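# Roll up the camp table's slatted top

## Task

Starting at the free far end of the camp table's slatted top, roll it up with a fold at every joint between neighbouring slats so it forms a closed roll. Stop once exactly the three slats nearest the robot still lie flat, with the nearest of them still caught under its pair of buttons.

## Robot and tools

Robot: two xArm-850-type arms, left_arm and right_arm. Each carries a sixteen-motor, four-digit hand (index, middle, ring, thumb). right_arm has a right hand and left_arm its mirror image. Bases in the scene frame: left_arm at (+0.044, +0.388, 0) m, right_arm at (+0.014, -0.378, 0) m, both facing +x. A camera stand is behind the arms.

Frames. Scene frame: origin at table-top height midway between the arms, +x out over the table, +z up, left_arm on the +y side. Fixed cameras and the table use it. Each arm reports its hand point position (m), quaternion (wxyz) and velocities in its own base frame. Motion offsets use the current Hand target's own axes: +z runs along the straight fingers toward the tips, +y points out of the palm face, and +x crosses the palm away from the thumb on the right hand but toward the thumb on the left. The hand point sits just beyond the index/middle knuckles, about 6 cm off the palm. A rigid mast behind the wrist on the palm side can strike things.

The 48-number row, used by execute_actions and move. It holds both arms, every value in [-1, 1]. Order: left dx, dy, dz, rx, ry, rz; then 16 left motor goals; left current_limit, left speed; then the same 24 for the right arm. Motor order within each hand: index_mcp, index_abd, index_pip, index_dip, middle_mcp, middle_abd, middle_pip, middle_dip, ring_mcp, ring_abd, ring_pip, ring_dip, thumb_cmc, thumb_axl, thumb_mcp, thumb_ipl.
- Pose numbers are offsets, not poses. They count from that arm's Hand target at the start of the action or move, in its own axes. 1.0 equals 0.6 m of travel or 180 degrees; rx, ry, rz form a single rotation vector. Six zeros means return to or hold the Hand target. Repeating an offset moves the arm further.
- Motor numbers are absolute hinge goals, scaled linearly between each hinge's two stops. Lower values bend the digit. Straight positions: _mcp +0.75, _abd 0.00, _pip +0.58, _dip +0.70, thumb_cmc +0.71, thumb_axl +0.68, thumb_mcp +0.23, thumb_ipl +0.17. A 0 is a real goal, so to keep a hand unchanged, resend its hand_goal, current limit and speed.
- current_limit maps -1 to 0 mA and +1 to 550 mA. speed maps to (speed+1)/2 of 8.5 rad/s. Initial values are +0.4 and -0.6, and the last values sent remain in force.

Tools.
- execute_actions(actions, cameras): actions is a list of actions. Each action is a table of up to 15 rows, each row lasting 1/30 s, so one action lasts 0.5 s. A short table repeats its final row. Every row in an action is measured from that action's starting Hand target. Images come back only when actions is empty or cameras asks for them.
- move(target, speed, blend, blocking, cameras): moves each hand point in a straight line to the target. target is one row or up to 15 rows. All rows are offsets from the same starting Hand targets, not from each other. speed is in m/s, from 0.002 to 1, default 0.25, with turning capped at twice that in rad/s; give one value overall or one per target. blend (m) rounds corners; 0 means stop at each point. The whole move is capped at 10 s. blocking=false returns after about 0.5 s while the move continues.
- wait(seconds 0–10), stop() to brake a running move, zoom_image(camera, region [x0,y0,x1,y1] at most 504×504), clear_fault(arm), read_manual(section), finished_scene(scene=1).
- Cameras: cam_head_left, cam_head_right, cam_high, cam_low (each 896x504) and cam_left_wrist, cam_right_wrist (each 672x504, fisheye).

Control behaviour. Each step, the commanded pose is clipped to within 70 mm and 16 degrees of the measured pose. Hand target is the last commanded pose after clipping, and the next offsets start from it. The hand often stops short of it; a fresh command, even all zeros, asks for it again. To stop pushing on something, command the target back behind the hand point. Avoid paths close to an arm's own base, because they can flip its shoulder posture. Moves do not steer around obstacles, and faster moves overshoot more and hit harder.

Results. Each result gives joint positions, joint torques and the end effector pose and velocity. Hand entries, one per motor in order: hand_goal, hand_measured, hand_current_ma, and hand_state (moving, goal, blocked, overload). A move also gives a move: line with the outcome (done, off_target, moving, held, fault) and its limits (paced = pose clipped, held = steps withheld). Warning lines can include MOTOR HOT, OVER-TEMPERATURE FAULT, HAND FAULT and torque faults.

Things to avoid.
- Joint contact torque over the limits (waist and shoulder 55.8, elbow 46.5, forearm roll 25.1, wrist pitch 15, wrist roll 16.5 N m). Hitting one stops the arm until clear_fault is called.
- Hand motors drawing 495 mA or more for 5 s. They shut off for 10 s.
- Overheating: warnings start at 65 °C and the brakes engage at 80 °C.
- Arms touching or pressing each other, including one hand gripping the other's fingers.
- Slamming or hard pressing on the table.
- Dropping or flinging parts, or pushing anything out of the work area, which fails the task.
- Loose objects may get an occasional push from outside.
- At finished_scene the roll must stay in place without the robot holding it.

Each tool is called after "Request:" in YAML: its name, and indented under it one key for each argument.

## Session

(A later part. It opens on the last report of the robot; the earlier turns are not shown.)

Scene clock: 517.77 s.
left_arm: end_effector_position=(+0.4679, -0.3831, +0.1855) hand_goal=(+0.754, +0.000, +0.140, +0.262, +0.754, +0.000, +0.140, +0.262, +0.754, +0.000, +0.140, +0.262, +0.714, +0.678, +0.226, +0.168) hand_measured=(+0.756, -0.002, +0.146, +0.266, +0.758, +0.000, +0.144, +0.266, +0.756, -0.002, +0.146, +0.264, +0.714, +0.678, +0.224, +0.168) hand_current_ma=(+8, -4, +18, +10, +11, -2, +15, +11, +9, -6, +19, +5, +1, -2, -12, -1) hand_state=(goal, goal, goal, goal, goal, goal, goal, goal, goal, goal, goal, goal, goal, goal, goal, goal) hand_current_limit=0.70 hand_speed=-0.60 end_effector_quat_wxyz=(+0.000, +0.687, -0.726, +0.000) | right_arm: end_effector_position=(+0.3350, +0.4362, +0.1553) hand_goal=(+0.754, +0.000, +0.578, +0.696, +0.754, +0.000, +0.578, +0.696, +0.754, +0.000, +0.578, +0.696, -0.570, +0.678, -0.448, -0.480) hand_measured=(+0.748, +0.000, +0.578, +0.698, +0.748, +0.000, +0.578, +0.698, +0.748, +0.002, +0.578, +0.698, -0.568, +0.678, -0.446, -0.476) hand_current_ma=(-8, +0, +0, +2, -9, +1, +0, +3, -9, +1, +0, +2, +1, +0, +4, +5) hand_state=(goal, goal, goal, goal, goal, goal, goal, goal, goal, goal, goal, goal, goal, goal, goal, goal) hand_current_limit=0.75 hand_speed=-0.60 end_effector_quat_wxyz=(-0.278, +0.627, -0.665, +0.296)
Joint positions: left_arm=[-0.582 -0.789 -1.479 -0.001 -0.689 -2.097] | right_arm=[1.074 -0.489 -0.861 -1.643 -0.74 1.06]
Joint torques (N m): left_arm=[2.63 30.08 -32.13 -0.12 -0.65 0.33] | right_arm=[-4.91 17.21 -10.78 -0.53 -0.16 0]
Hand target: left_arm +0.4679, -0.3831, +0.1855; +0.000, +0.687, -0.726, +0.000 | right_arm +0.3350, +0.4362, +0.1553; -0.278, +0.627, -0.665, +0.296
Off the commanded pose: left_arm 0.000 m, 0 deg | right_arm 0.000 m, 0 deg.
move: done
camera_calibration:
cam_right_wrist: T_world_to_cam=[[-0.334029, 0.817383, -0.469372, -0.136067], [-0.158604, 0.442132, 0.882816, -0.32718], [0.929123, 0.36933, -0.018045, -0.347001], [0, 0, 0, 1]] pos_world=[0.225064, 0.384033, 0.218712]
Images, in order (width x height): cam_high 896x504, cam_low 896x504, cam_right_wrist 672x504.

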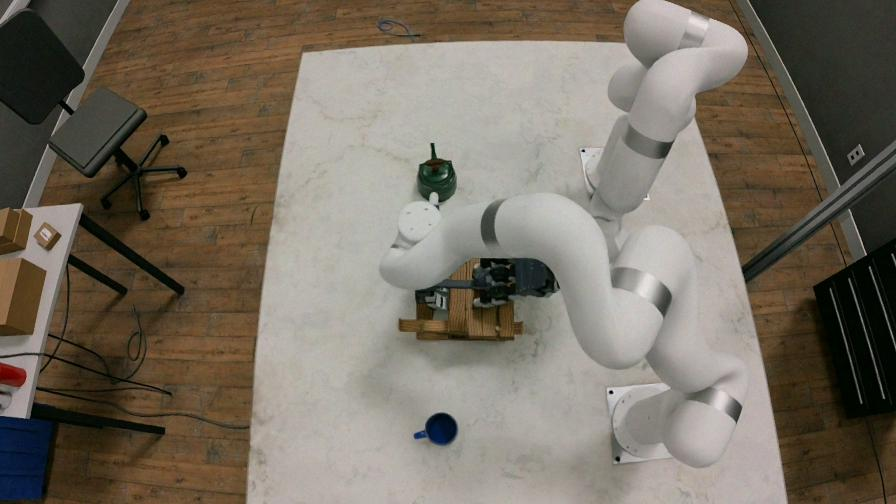

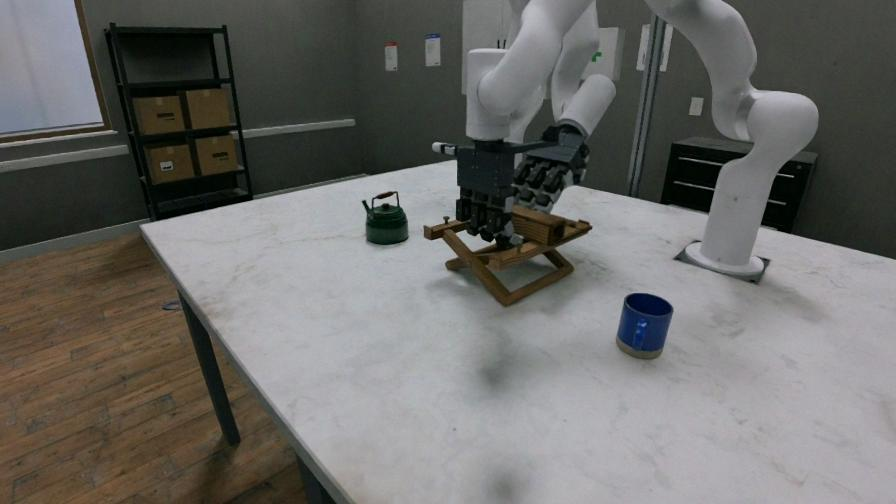

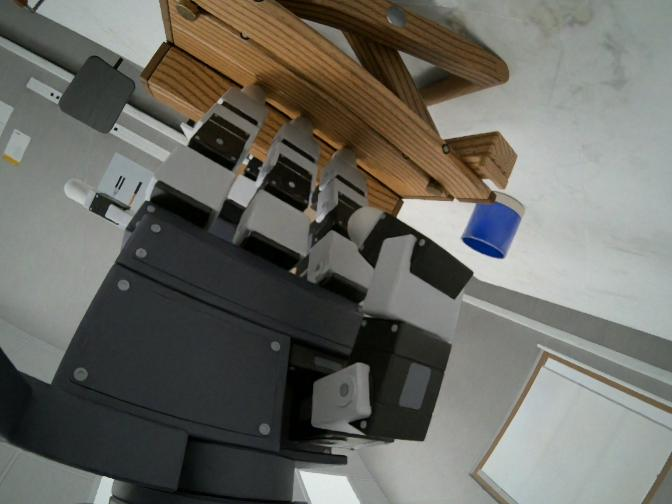

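Request:
move:
  target:
    - [0.0004,0.0075,0,0,0,0,0.753,0,0.139,0.261,0.753,0,0.139,0.261,0.753,0,0.139,0.261,0.714,0.678,0.226,0.168,0.7,-0.6,0,0.0123,0.011,0,0,0,0.754,0,0.577,0.696,0.754,0,0.577,0.696,0.754,0,0.577,0.696,-0.571,0.678,-0.449,-0.481,0.75,-0.6]
    - [0.0002,0.0037,-0.0308,0,0,0,0.753,0,0.139,0.261,0.753,0,0.139,0.261,0.753,0,0.139,0.261,0.714,0.678,0.226,0.168,0.7,-0.6,0,0.0123,0.011,0,0,0,0.754,0,0.577,0.696,0.754,0,0.577,0.696,0.754,0,0.577,0.696,-0.571,0.678,-0.449,-0.481,0.75,-0.6]
    - [0.0001,0.0018,-0.042,0,0,0,0.753,0,0.139,0.261,0.753,0,0.139,0.261,0.753,0,0.139,0.261,0.714,0.678,0.226,0.168,0.7,-0.6,0,0.0123,0.011,0,0,0,0.754,0,0.577,0.696,0.754,0,0.577,0.696,0.754,0,0.577,0.696,-0.571,0.678,-0.449,-0.481,0.75,-0.6]
  speed: [0.02,0.025,0.02]
  cameras: ["cam_high","cam_low","cam_right_wrist"]

Request:
zoom_image:
  camera: "cam_high"
  region: [415, 255, 535, 345]

Request:
zoom_image:
  camera: "cam_right_wrist"
  region: [115, 15, 315, 165]

Request:
zoom_image:
  camera: "cam_low"
  region: [450, 180, 610, 290]

Scene clock: 522.03 s.
left_arm: end_effector_position=(+0.4668, -0.3831, +0.2106) hand_goal=(+0.754, +0.000, +0.140, +0.262, +0.754, +0.000, +0.140, +0.262, +0.754, +0.000, +0.140, +0.262, +0.714, +0.678, +0.226, +0.168) hand_measured=(+0.768, -0.002, +0.156, +0.272, +0.770, +0.000, +0.154, +0.272, +0.768, -0.002, +0.156, +0.272, +0.714, +0.678, +0.224, +0.168) hand_current_ma=(+54, -4, +64, +33, +63, -2, +51, +38, +55, -5, +65, +35, +1, -2, -12, -1) hand_state=(goal, goal, goal, goal, goal, goal, goal, goal, goal, goal, goal, goal, goal, goal, goal, goal) hand_current_limit=0.70 hand_speed=-0.60 end_effector_quat_wxyz=(+0.000, +0.687, -0.726, +0.000) | right_arm: end_effector_position=(+0.3350, +0.4362, +0.1454) hand_goal=(+0.754, +0.000, +0.578, +0.696, +0.754, +0.000, +0.578, +0.696, +0.754, +0.000, +0.578, +0.696, -0.570, +0.678, -0.448, -0.480) hand_measured=(+0.790, +0.000, +0.600, +0.706, +0.790, +0.000, +0.600, +0.708, +0.790, +0.002, +0.600, +0.708, -0.568, +0.678, -0.446, -0.476) hand_current_ma=(+90, +0, +42, +16, +90, +0, +43, +18, +91, +1, +43, +17, +1, +0, +4, +5) hand_state=(blocked, goal, blocked, goal, blocked, goal, blocked, goal, blocked, goal, blocked, goal, goal, goal, goal, goal) hand_current_limit=0.75 hand_speed=-0.60 end_effector_quat_wxyz=(-0.278, +0.627, -0.665, +0.296)
Joint positions: left_arm=[-0.583 -0.754 -1.483 -0.001 -0.729 -2.098] | right_arm=[1.074 -0.51 -0.861 -1.665 -0.742 1.091]
Joint torques (N m): left_arm=[1.47 34.19 -36.17 1.06 -0.86 0.35] | right_arm=[-4.3 17.57 -6.58 -0.16 0.62 0.35]
Hand target: left_arm +0.4668, -0.3831, +0.2107; +0.000, +0.687, -0.726, +0.000 | right_arm +0.3350, +0.4362, +0.1454; -0.278, +0.627, -0.665, +0.296
Off the commanded pose: left_arm 0.000 m, 0 deg | right_arm 0.000 m, 0 deg.
move: done
camera_calibration:
cam_right_wrist: T_world_to_cam=[[-0.334024, 0.817367, -0.469403, -0.140702], [-0.158616, 0.44216, 0.8828, -0.318444], [0.929123, 0.369331, -0.0180445, -0.34718], [0, 0, 0, 1]] pos_world=[0.225064, 0.384033, 0.208812]
Images, in order (width x height): cam_high 896x504, cam_low 896x504, cam_right_wrist 672x504.

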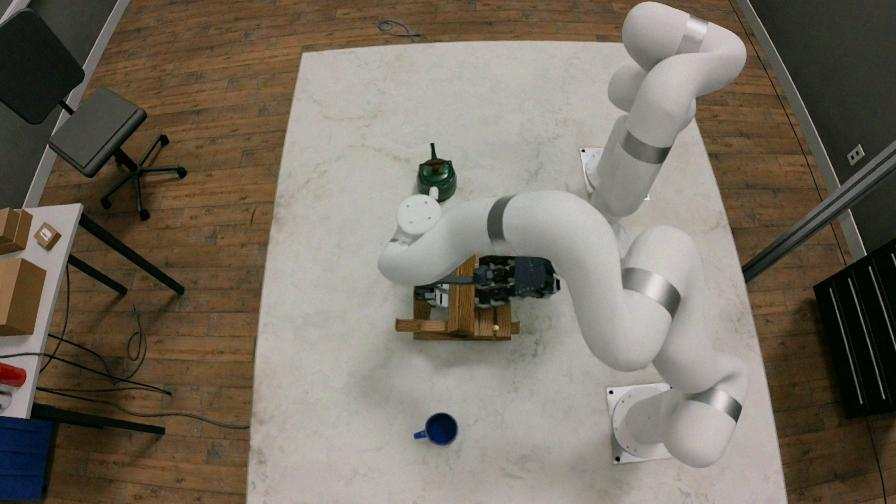

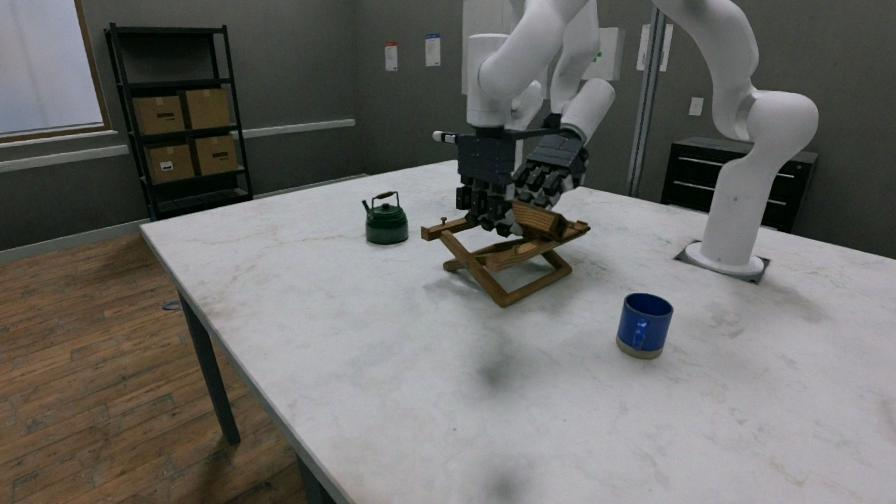

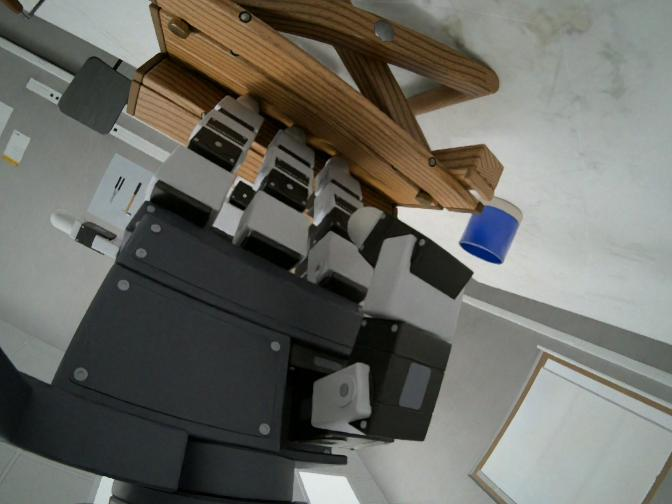

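Scaled by 4.200 from the camera's 896x504 image, which has a finer 1280x720 frame.

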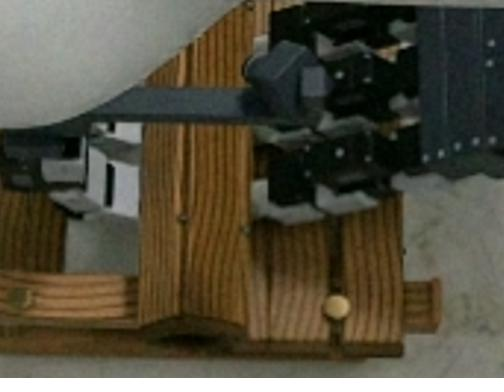

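Scaled by 2.520 from the camera's 672x504 image, which has a finer 960x720 frame.

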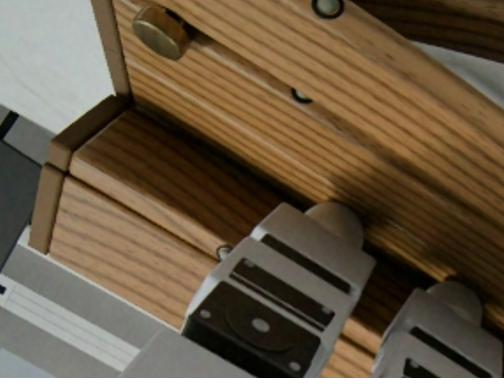

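Scaled by 3.150 from the camera's 896x504 image, which has a finer 1280x720 frame.

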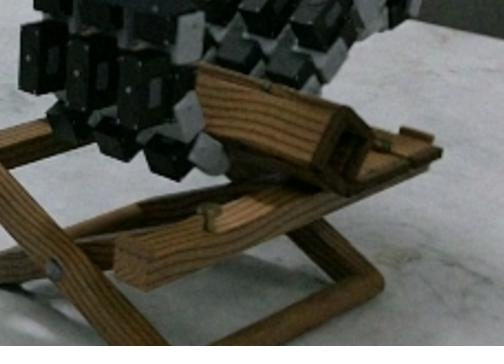

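Request:
move:
  target: [-0.0004,-0.0077,-0.013,0,0,0,0.753,0,0.139,0.261,0.753,0,0.139,0.261,0.753,0,0.139,0.261,0.714,0.678,0.226,0.168,0.7,-0.6,0,0,0,0,0,0,0.754,0,0.577,0.696,0.754,0,0.577,0.696,0.754,0,0.577,0.696,-0.571,0.678,-0.449,-0.481,0.75,-0.6]
  speed: 0.02
  cameras: ["cam_high","cam_low","cam_right_wrist"]

Request:
zoom_image:
  camera: "cam_high"
  region: [415, 255, 535, 345]

Request:
zoom_image:
  camera: "cam_right_wrist"
  region: [115, 15, 315, 165]

Request:
zoom_image:
  camera: "cam_low"
  region: [500, 180, 610, 260]

Scene clock: 527.03 s.
left_arm: end_effector_position=(+0.4714, -0.3831, +0.2185) hand_goal=(+0.754, +0.000, +0.140, +0.262, +0.754, +0.000, +0.140, +0.262, +0.754, +0.000, +0.140, +0.262, +0.714, +0.678, +0.226, +0.168) hand_measured=(+0.768, -0.002, +0.156, +0.272, +0.770, +0.000, +0.154, +0.272, +0.768, -0.002, +0.158, +0.272, +0.714, +0.678, +0.224, +0.168) hand_current_ma=(+54, -4, +64, +33, +64, -2, +51, +38, +56, -5, +65, +35, +1, -2, -12, -1) hand_state=(goal, goal, goal, goal, goal, goal, goal, goal, goal, goal, goal, goal, goal, goal, goal, goal) hand_current_limit=0.70 hand_speed=-0.60 end_effector_quat_wxyz=(+0.000, +0.687, -0.726, +0.000) | right_arm: end_effector_position=(+0.3350, +0.4362, +0.1454) hand_goal=(+0.754, +0.000, +0.578, +0.696, +0.754, +0.000, +0.578, +0.696, +0.754, +0.000, +0.578, +0.696, -0.570, +0.678, -0.448, -0.480) hand_measured=(+0.790, +0.000, +0.600, +0.706, +0.790, +0.000, +0.600, +0.708, +0.790, +0.002, +0.600, +0.708, -0.568, +0.678, -0.446, -0.476) hand_current_ma=(+90, +0, +42, +16, +90, +0, +43, +18, +91, +1, +43, +17, +1, +0, +4, +5) hand_state=(blocked, goal, blocked, goal, blocked, goal, blocked, goal, blocked, goal, blocked, goal, goal, goal, goal, goal) hand_current_limit=0.75 hand_speed=-0.60 end_effector_quat_wxyz=(-0.278, +0.627, -0.665, +0.296)
Joint positions: left_arm=[-0.58 -0.753 -1.501 -0.001 -0.748 -2.094] | right_arm=[1.074 -0.51 -0.861 -1.665 -0.742 1.091]
Joint torques (N m): left_arm=[1.21 36 -35.63 0.93 -0.96 0.39] | right_arm=[-5.03 18.31 -8.6 -0.18 1.25 0.04]
Hand target: left_arm +0.4715, -0.3831, +0.2185; +0.000, +0.687, -0.726, +0.000 | right_arm +0.3350, +0.4362, +0.1454; -0.278, +0.627, -0.665, +0.296
Off the commanded pose: left_arm 0.000 m, 0 deg | right_arm 0.000 m, 0 deg.
move: done
camera_calibration:
cam_right_wrist: T_world_to_cam=[[-0.334029, 0.817383, -0.469372, -0.140714], [-0.158604, 0.442132, 0.882816, -0.31844], [0.929123, 0.36933, -0.018045, -0.347179], [0, 0, 0, 1]] pos_world=[0.225064, 0.384033, 0.208812]
Images, in order (width x height): cam_high 896x504, cam_low 896x504, cam_right_wrist 672x504.

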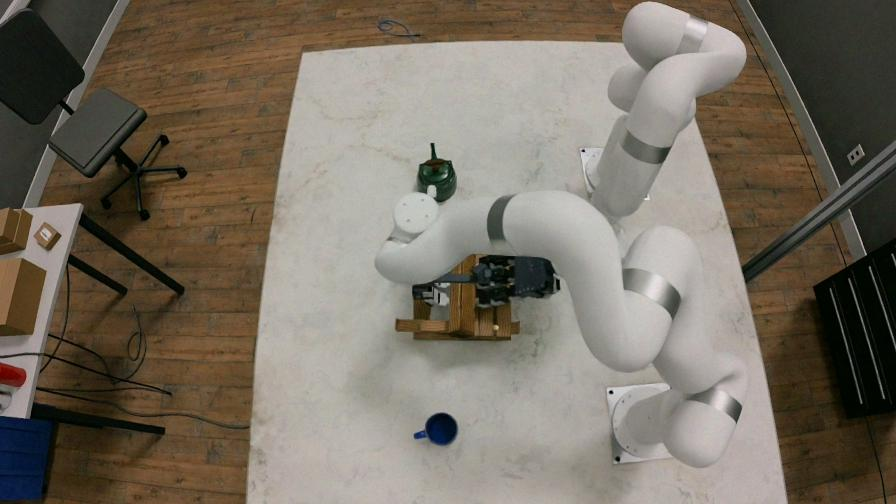

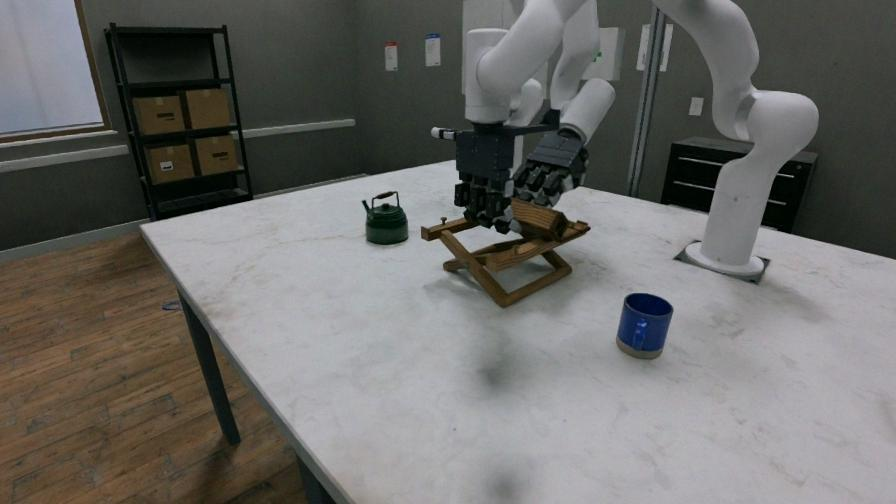

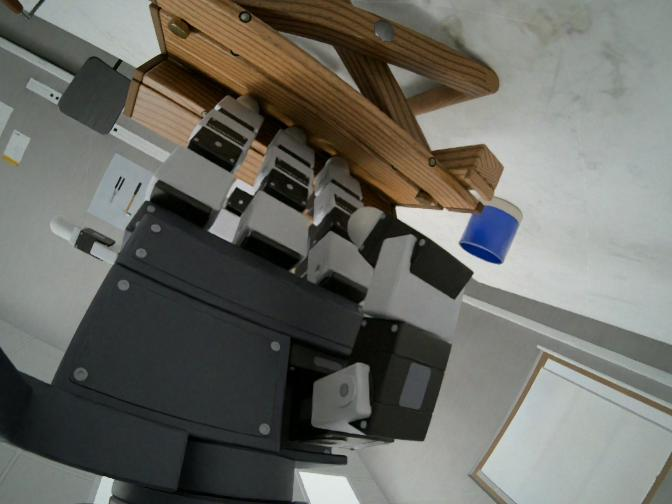

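Scaled by 4.200 from the camera's 896x504 image, which has a finer 1280x720 frame.

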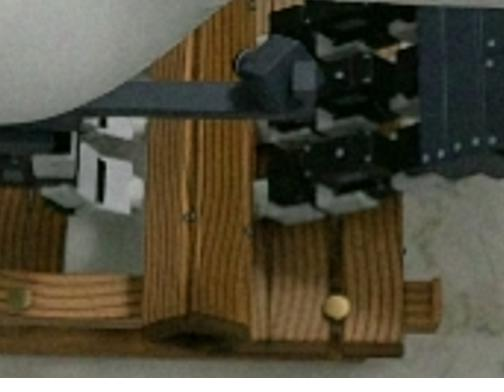

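Scaled by 2.520 from the camera's 672x504 image, which has a finer 960x720 frame.

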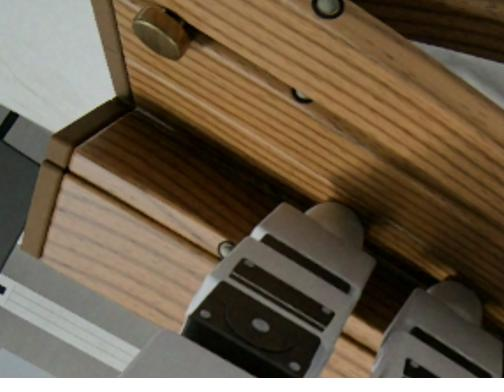

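Scaled by 4.582 from the camera's 896x504 image, which has a finer 1280x720 frame.

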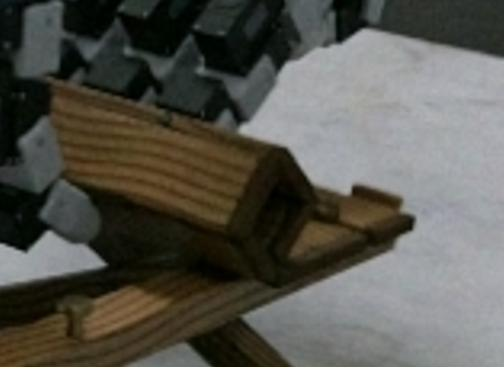

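Request:
move:
  target: [0,0.0008,-0.0078,0,0,0,0.753,0,0.139,0.261,0.753,0,0.139,0.261,0.753,0,0.139,0.261,0.714,0.678,0.226,0.168,0.7,-0.6,0,0,0,0,0,0,0.754,0,0.577,0.696,0.754,0,0.577,0.696,0.754,0,0.577,0.696,-0.571,0.678,-0.449,-0.481,0.75,-0.6]
  speed: 0.02
  cameras: ["cam_low","cam_right_wrist"]

Request:
zoom_image:
  camera: "cam_right_wrist"
  region: [115, 15, 315, 165]

Request:
zoom_image:
  camera: "cam_low"
  region: [500, 180, 610, 260]

Scene clock: 529.27 s.
left_arm: end_effector_position=(+0.4710, -0.3831, +0.2231) hand_goal=(+0.754, +0.000, +0.140, +0.262, +0.754, +0.000, +0.140, +0.262, +0.754, +0.000, +0.140, +0.262, +0.714, +0.678, +0.226, +0.168) hand_measured=(+0.768, -0.002, +0.156, +0.272, +0.770, +0.000, +0.154, +0.272, +0.768, -0.002, +0.158, +0.272, +0.714, +0.678, +0.224, +0.168) hand_current_ma=(+54, -4, +64, +33, +64, -2, +51, +38, +58, -5, +65, +35, +1, -2, -12, -1) hand_state=(goal, goal, goal, goal, goal, goal, goal, goal, goal, goal, goal, goal, goal, goal, goal, goal) hand_current_limit=0.70 hand_speed=-0.60 end_effector_quat_wxyz=(+0.000, +0.687, -0.726, +0.000) | right_arm: end_effector_position=(+0.3350, +0.4362, +0.1454) hand_goal=(+0.754, +0.000, +0.578, +0.696, +0.754, +0.000, +0.578, +0.696, +0.754, +0.000, +0.578, +0.696, -0.570, +0.678, -0.448, -0.480) hand_measured=(+0.790, +0.000, +0.600, +0.706, +0.790, +0.000, +0.600, +0.708, +0.790, +0.002, +0.600, +0.708, -0.568, +0.678, -0.446, -0.476) hand_current_ma=(+90, +0, +42, +16, +90, +0, +43, +18, +91, +1, +43, +17, +1, +0, +4, +5) hand_state=(blocked, goal, blocked, goal, blocked, goal, blocked, goal, blocked, goal, blocked, goal, goal, goal, goal, goal) hand_current_limit=0.75 hand_speed=-0.60 end_effector_quat_wxyz=(-0.278, +0.627, -0.665, +0.296)
Joint positions: left_arm=[-0.58 -0.746 -1.502 -0.001 -0.755 -2.095] | right_arm=[1.074 -0.51 -0.861 -1.665 -0.742 1.091]
Joint torques (N m): left_arm=[-1.56 34.27 -33.87 0.61 -0.77 -0.24] | right_arm=[-2.9 18.58 -7.56 0.12 1.22 0.06]
Hand target: left_arm +0.4710, -0.3831, +0.2232; +0.000, +0.687, -0.726, +0.000 | right_arm +0.3350, +0.4362, +0.1454; -0.278, +0.627, -0.665, +0.296
Off the commanded pose: left_arm 0.000 m, 0 deg | right_arm 0.000 m, 0 deg.
move: done
camera_calibration:
cam_right_wrist: T_world_to_cam=[[-0.334029, 0.817383, -0.469372, -0.140714], [-0.158604, 0.442132, 0.882816, -0.31844], [0.929123, 0.36933, -0.018045, -0.347179], [0, 0, 0, 1]] pos_world=[0.225064, 0.384033, 0.208812]
Images, in order (width x height): cam_low 896x504, cam_right_wrist 672x504.

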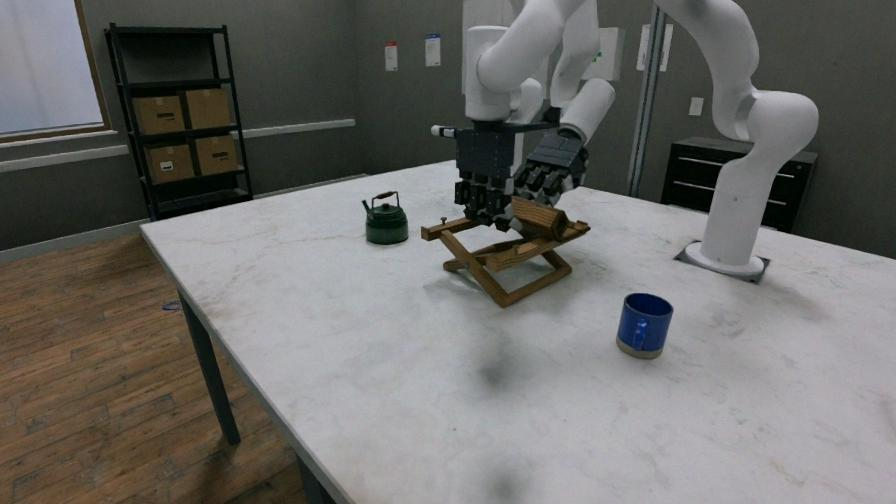

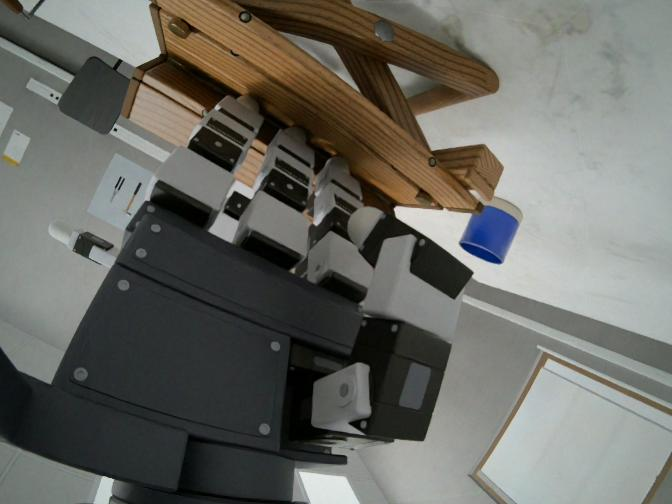

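Scaled by 2.520 from the camera's 672x504 image, which has a finer 960x720 frame.

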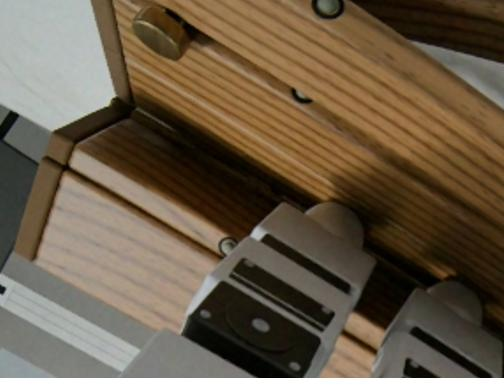

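Scaled by 4.582 from the camera's 896x504 image, which has a finer 1280x720 frame.

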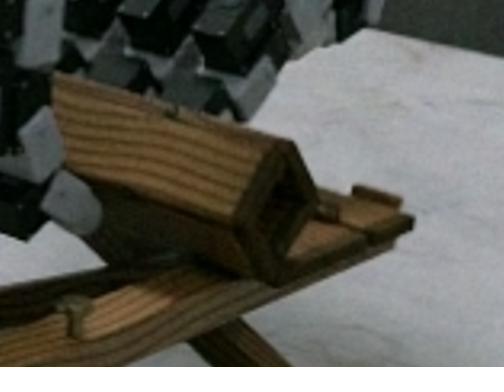

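Request:
move:
  target: [-0.0008,-0.0133,0,0,0,0,0.753,0,0.139,0.261,0.753,0,0.139,0.261,0.753,0,0.139,0.261,0.714,0.678,0.226,0.168,0.7,-0.6,0,0,0,0,0,0,0.754,0,0.577,0.696,0.754,0,0.577,0.696,0.754,0,0.577,0.696,-0.571,0.678,-0.449,-0.481,0.75,-0.6]
  speed: 0.02
  cameras: ["cam_low","cam_right_wrist"]

Request:
zoom_image:
  camera: "cam_right_wrist"
  region: [115, 15, 315, 165]

Request:
zoom_image:
  camera: "cam_low"
  region: [500, 180, 610, 260]

Scene clock: 531.07 s.
left_arm: end_effector_position=(+0.4789, -0.3830, +0.2232) hand_goal=(+0.754, +0.000, +0.140, +0.262, +0.754, +0.000, +0.140, +0.262, +0.754, +0.000, +0.140, +0.262, +0.714, +0.678, +0.226, +0.168) hand_measured=(+0.768, -0.002, +0.156, +0.272, +0.770, +0.000, +0.154, +0.272, +0.768, -0.002, +0.158, +0.272, +0.714, +0.678, +0.224, +0.168) hand_current_ma=(+54, -4, +64, +33, +64, -2, +51, +38, +58, -5, +65, +35, +1, -2, -12, -1) hand_state=(goal, goal, goal, goal, goal, goal, goal, goal, goal, goal, goal, goal, goal, goal, goal, goal) hand_current_limit=0.70 hand_speed=-0.60 end_effector_quat_wxyz=(+0.000, +0.687, -0.726, +0.000) | right_arm: end_effector_position=(+0.3350, +0.4362, +0.1454) hand_goal=(+0.754, +0.000, +0.578, +0.696, +0.754, +0.000, +0.578, +0.696, +0.754, +0.000, +0.578, +0.696, -0.570, +0.678, -0.448, -0.480) hand_measured=(+0.790, +0.000, +0.600, +0.706, +0.790, +0.000, +0.600, +0.708, +0.790, +0.002, +0.600, +0.708, -0.568, +0.678, -0.446, -0.476) hand_current_ma=(+90, +0, +42, +16, +90, +0, +43, +18, +91, +1, +43, +17, +1, +0, +4, +5) hand_state=(blocked, goal, blocked, goal, blocked, goal, blocked, goal, blocked, goal, blocked, goal, goal, goal, goal, goal) hand_current_limit=0.75 hand_speed=-0.60 end_effector_quat_wxyz=(-0.278, +0.627, -0.665, +0.296)
Joint positions: left_arm=[-0.573 -0.762 -1.528 -0.001 -0.766 -2.088] | right_arm=[1.074 -0.51 -0.861 -1.665 -0.742 1.091]
Joint torques (N m): left_arm=[2.05 33.74 -33.96 1.23 -1.1 0.31] | right_arm=[-3.13 18.78 -7.68 -0.22 1.32 0.11]
Hand target: left_arm +0.4790, -0.3830, +0.2232; +0.000, +0.687, -0.726, +0.000 | right_arm +0.3350, +0.4362, +0.1454; -0.278, +0.627, -0.665, +0.296
Off the commanded pose: left_arm 0.000 m, 0 deg | right_arm 0.000 m, 0 deg.
move: done
camera_calibration:
cam_right_wrist: T_world_to_cam=[[-0.334029, 0.817383, -0.469372, -0.140714], [-0.158604, 0.442132, 0.882816, -0.31844], [0.929123, 0.36933, -0.018045, -0.347179], [0, 0, 0, 1]] pos_world=[0.225064, 0.384033, 0.208812]
Images, in order (width x height): cam_low 896x504, cam_right_wrist 672x504.

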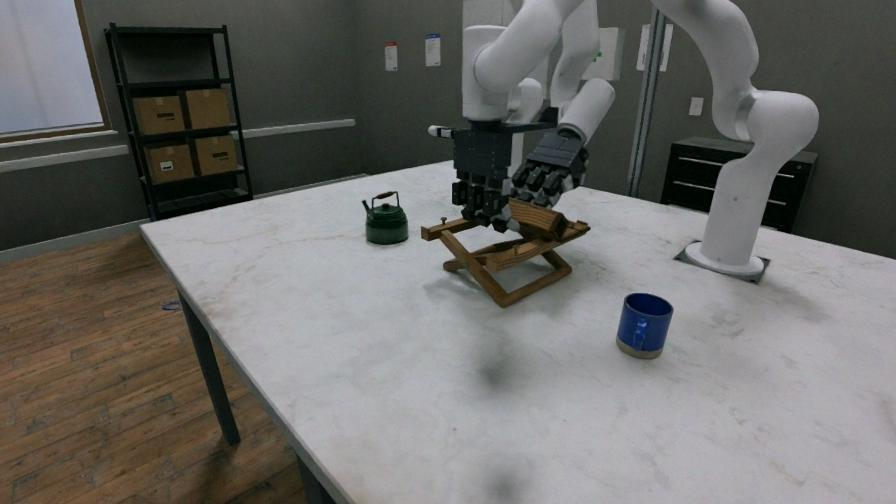

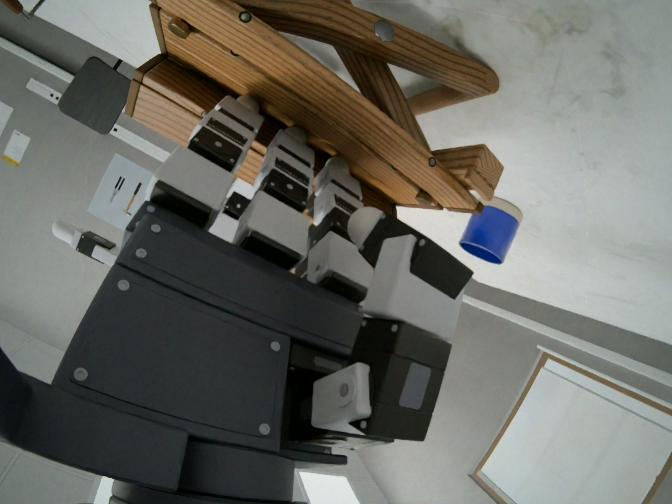

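Scaled by 2.520 from the camera's 672x504 image, which has a finer 960x720 frame.

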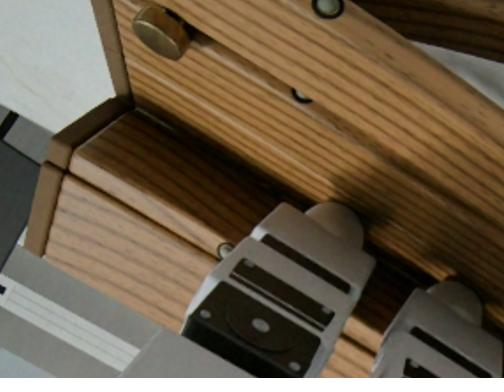

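Scaled by 4.582 from the camera's 896x504 image, which has a finer 1280x720 frame.

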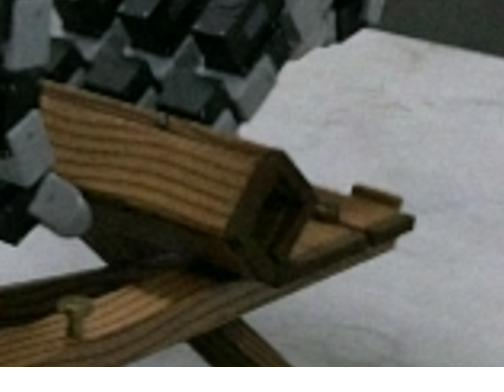

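Request:
move:
  target: [-0.0009,-0.0166,0,0,0,0,0.753,0,0.139,0.261,0.753,0,0.139,0.261,0.753,0,0.139,0.261,0.714,0.678,0.226,0.168,0.7,-0.6,0,0,0,0,0,0,0.754,0,0.577,0.696,0.754,0,0.577,0.696,0.754,0,0.577,0.696,-0.571,0.678,-0.449,-0.481,0.75,-0.6]
  speed: 0.02
  cameras: ["cam_low","cam_right_wrist"]

Request:
zoom_image:
  camera: "cam_right_wrist"
  region: [115, 15, 315, 165]

Request:
zoom_image:
  camera: "cam_low"
  region: [500, 180, 610, 260]

Scene clock: 532.73 s.
left_arm: end_effector_position=(+0.4889, -0.3830, +0.2232) hand_goal=(+0.754, +0.000, +0.140, +0.262, +0.754, +0.000, +0.140, +0.262, +0.754, +0.000, +0.140, +0.262, +0.714, +0.678, +0.226, +0.168) hand_measured=(+0.764, -0.002, +0.154, +0.270, +0.766, +0.000, +0.152, +0.272, +0.764, -0.002, +0.156, +0.270, +0.714, +0.678, +0.224, +0.168) hand_current_ma=(+41, -4, +57, +31, +48, -2, +45, +37, +42, -5, +58, +32, +1, -2, -12, -1) hand_state=(goal, goal, goal, goal, goal, goal, goal, goal, goal, goal, goal, goal, goal, goal, goal, goal) hand_current_limit=0.70 hand_speed=-0.60 end_effector_quat_wxyz=(+0.000, +0.687, -0.726, +0.000) | right_arm: end_effector_position=(+0.3350, +0.4362, +0.1454) hand_goal=(+0.754, +0.000, +0.578, +0.696, +0.754, +0.000, +0.578, +0.696, +0.754, +0.000, +0.578, +0.696, -0.570, +0.678, -0.448, -0.480) hand_measured=(+0.790, +0.000, +0.600, +0.706, +0.790, +0.000, +0.600, +0.708, +0.790, +0.002, +0.600, +0.708, -0.568, +0.678, -0.446, -0.476) hand_current_ma=(+90, +0, +42, +16, +90, +0, +43, +18, +91, +1, +43, +17, +1, +0, +4, +5) hand_state=(blocked, goal, blocked, goal, blocked, goal, blocked, goal, blocked, goal, blocked, goal, goal, goal, goal, goal) hand_current_limit=0.75 hand_speed=-0.60 end_effector_quat_wxyz=(-0.278, +0.627, -0.665, +0.296)
Joint positions: left_arm=[-0.565 -0.782 -1.562 -0.001 -0.78 -2.08] | right_arm=[1.074 -0.51 -0.861 -1.665 -0.742 1.091]
Joint torques (N m): left_arm=[2.51 31.72 -32.5 1.32 -0.67 0.51] | right_arm=[-2.91 18.65 -7.83 0.22 1.34 0.07]
Hand target: left_arm +0.4889, -0.3830, +0.2232; +0.000, +0.687, -0.726, +0.000 | right_arm +0.3350, +0.4362, +0.1454; -0.278, +0.627, -0.665, +0.296
Off the commanded pose: left_arm 0.000 m, 0 deg | right_arm 0.000 m, 0 deg.
move: done
camera_calibration:
cam_right_wrist: T_world_to_cam=[[-0.334029, 0.817383, -0.469372, -0.140714], [-0.158604, 0.442132, 0.882816, -0.31844], [0.929123, 0.36933, -0.018045, -0.347179], [0, 0, 0, 1]] pos_world=[0.225064, 0.384033, 0.208812]
Images, in order (width x height): cam_low 896x504, cam_right_wrist 672x504.

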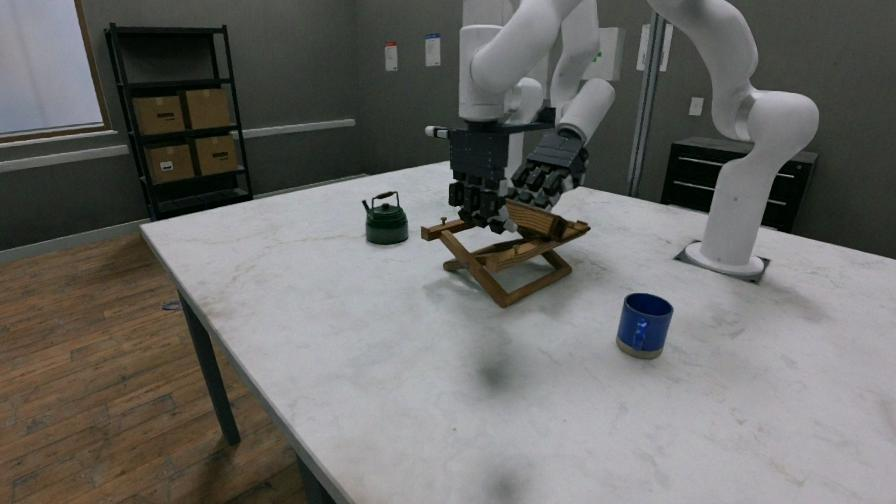

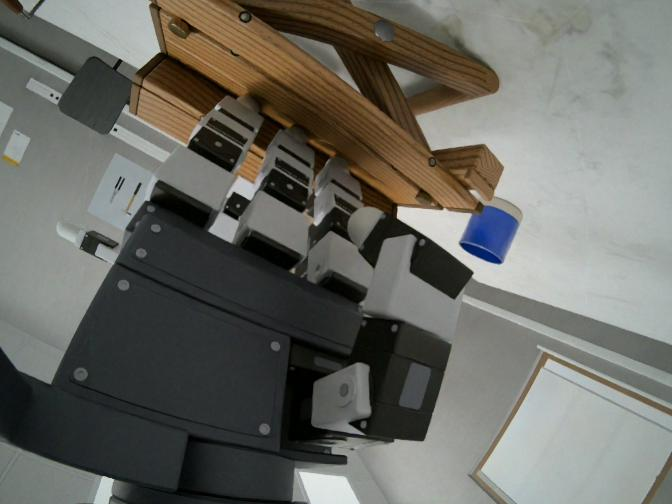

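Scaled by 2.520 from the camera's 672x504 image, which has a finer 960x720 frame.

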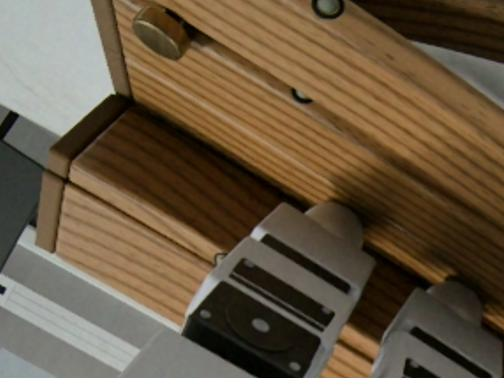

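Scaled by 4.582 from the camera's 896x504 image, which has a finer 1280x720 frame.

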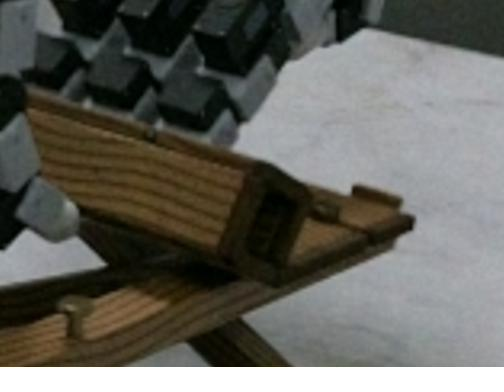

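Request:
move:
  target:
    - [0.0017,0.03,0,0,0,0,0.753,0,0.139,0.261,0.753,0,0.139,0.261,0.753,0,0.139,0.261,0.714,0.678,0.226,0.168,0.7,-0.6,0,0,0,0,0,0,0.754,0,0.577,0.696,0.754,0,0.577,0.696,0.754,0,0.577,0.696,-0.571,0.678,-0.449,-0.481,0.75,-0.6]
    - [0.0018,0.0325,-0.003,0,0,0,0.753,0,0.139,0.261,0.753,0,0.139,0.261,0.753,0,0.139,0.261,0.714,0.678,0.226,0.168,0.7,-0.6,0,0,0,0,0,0,0.754,0,0.577,0.696,0.754,0,0.577,0.696,0.754,0,0.577,0.696,-0.571,0.678,-0.449,-0.481,0.75,-0.6]
    - [0.0018,0.0325,-0.003,0,0,0,0.753,0,0.139,0.261,0.753,0,0.139,0.261,0.753,0,0.139,0.261,0.714,0.678,0.226,0.168,0.7,-0.6,0,0,-0.05,0,0,0,0.754,0,0.577,0.696,0.754,0,0.577,0.696,0.754,0,0.577,0.696,-0.571,0.678,-0.449,-0.481,0.75,-0.6]
  speed: [0.02,0.02,0.04]
  blend: [0.001,0,0]
  cameras: ["cam_low","cam_right_wrist","cam_high"]

Request:
zoom_image:
  camera: "cam_right_wrist"
  region: [115, 15, 415, 240]

Request:
zoom_image:
  camera: "cam_low"
  region: [500, 180, 610, 260]

Request:
zoom_image:
  camera: "cam_high"
  region: [415, 255, 535, 345]

Scene clock: 539.83 s.
left_arm: end_effector_position=(+0.4694, -0.3830, +0.2250) hand_goal=(+0.754, +0.000, +0.140, +0.262, +0.754, +0.000, +0.140, +0.262, +0.754, +0.000, +0.140, +0.262, +0.714, +0.678, +0.226, +0.168) hand_measured=(+0.774, -0.002, +0.158, +0.270, +0.776, +0.000, +0.154, +0.272, +0.774, -0.002, +0.158, +0.270, +0.714, +0.678, +0.224, +0.168) hand_current_ma=(+78, -3, +66, +29, +91, -2, +50, +33, +82, -3, +68, +28, +1, -2, -12, -1) hand_state=(goal, goal, goal, goal, blocked, goal, goal, goal, goal, goal, goal, goal, goal, goal, goal, goal) hand_current_limit=0.70 hand_speed=-0.60 end_effector_quat_wxyz=(+0.000, +0.687, -0.726, +0.000) | right_arm: end_effector_position=(+0.3128, +0.4376, +0.1655) hand_goal=(+0.754, +0.000, +0.578, +0.696, +0.754, +0.000, +0.578, +0.696, +0.754, +0.000, +0.578, +0.696, -0.570, +0.678, -0.448, -0.480) hand_measured=(+0.748, +0.002, +0.578, +0.698, +0.748, +0.002, +0.578, +0.698, +0.748, +0.002, +0.578, +0.698, -0.568, +0.678, -0.446, -0.476) hand_current_ma=(-8, +1, +0, +2, -8, +1, +0, +3, -8, +1, +0, +2, +1, +0, +4, +5) hand_state=(goal, goal, goal, goal, goal, goal, goal, goal, goal, goal, goal, goal, goal, goal, goal, goal) hand_current_limit=0.75 hand_speed=-0.60 end_effector_quat_wxyz=(-0.278, +0.627, -0.665, +0.296)
Joint positions: left_arm=[-0.581 -0.741 -1.498 -0.001 -0.757 -2.096] | right_arm=[1.117 -0.451 -0.835 -1.589 -0.755 1.042]
Joint torques (N m): left_arm=[0.53 31.05 -32.42 1.15 -0.51 -0.21] | right_arm=[2.24 21.88 -9.37 0.8 -1.51 -0.15]
Hand target: left_arm +0.4694, -0.3830, +0.2250; +0.000, +0.687, -0.726, +0.000 | right_arm +0.3128, +0.4376, +0.1655; -0.278, +0.627, -0.665, +0.296
Off the commanded pose: left_arm 0.000 m, 0 deg | right_arm 0.000 m, 0 deg.
move: done
camera_calibration:
cam_right_wrist: T_world_to_cam=[[-0.334029, 0.817383, -0.469372, -0.139757], [-0.158604, 0.442132, 0.882816, -0.34028], [0.929123, 0.36933, -0.018045, -0.32667], [0, 0, 0, 1]] pos_world=[0.202864, 0.385333, 0.228912]
Images, in order (width x height): cam_high 896x504, cam_low 896x504, cam_right_wrist 672x504.

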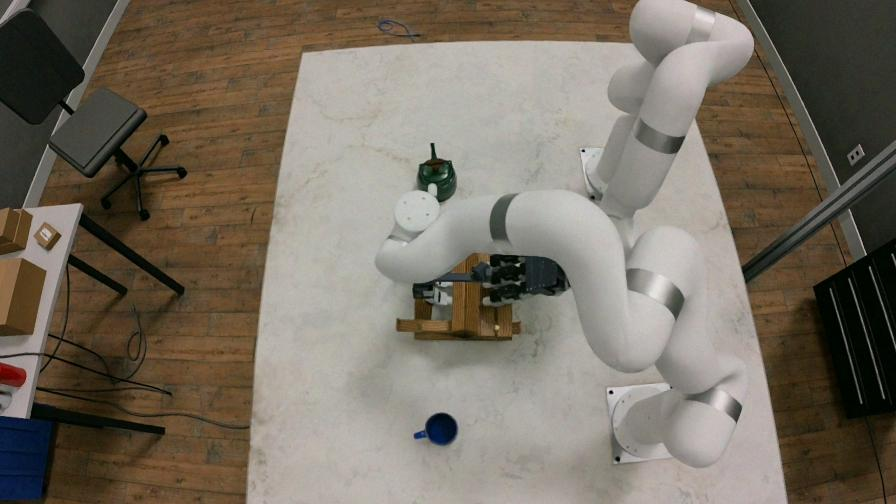

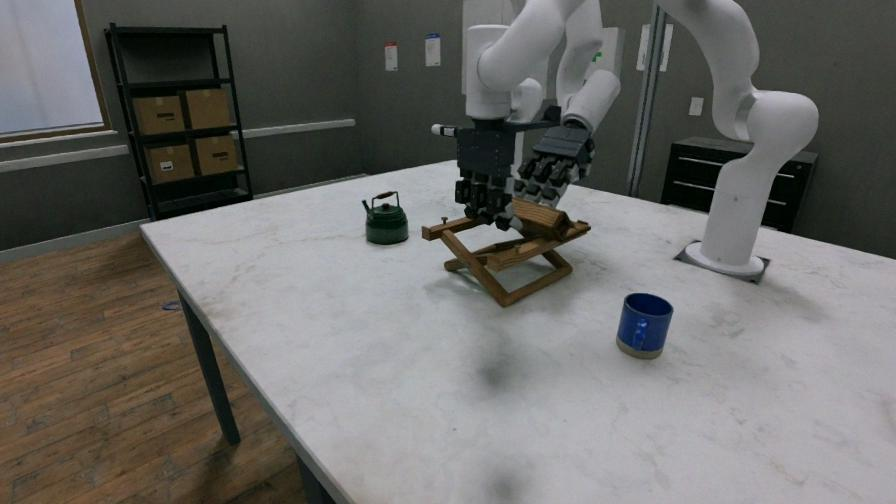

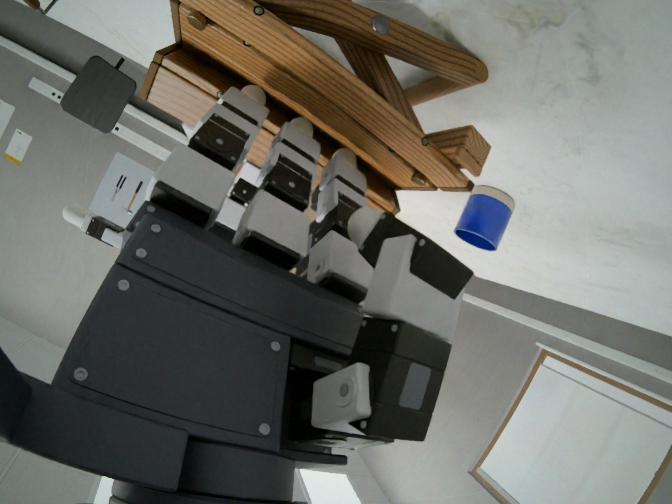

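Scaled by 1.680 from the camera's 672x504 image, which has a finer 960x720 frame.

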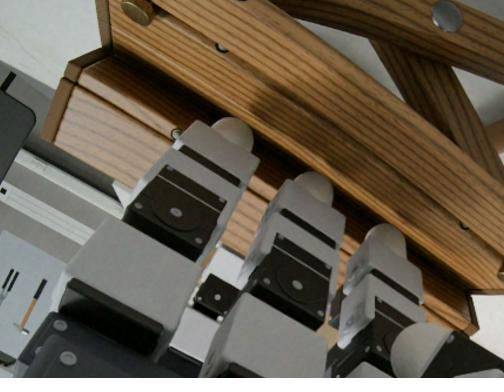

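Scaled by 4.582 from the camera's 896x504 image, which has a finer 1280x720 frame.

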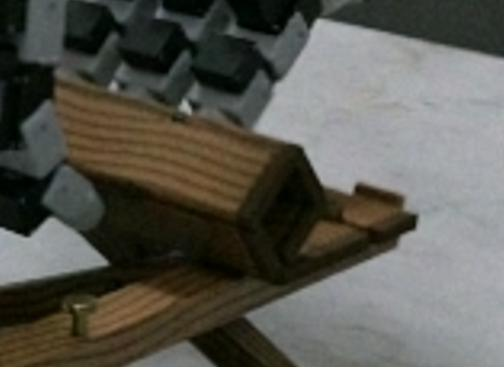

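Scaled by 4.200 from the camera's 896x504 image, which has a finer 1280x720 frame.

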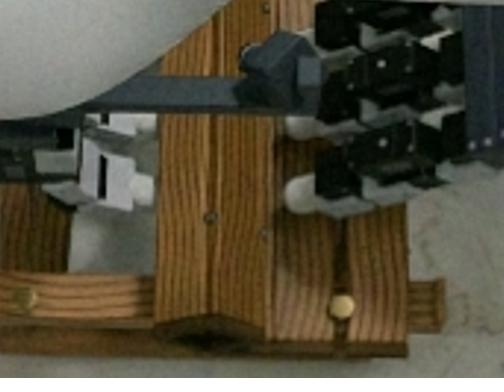

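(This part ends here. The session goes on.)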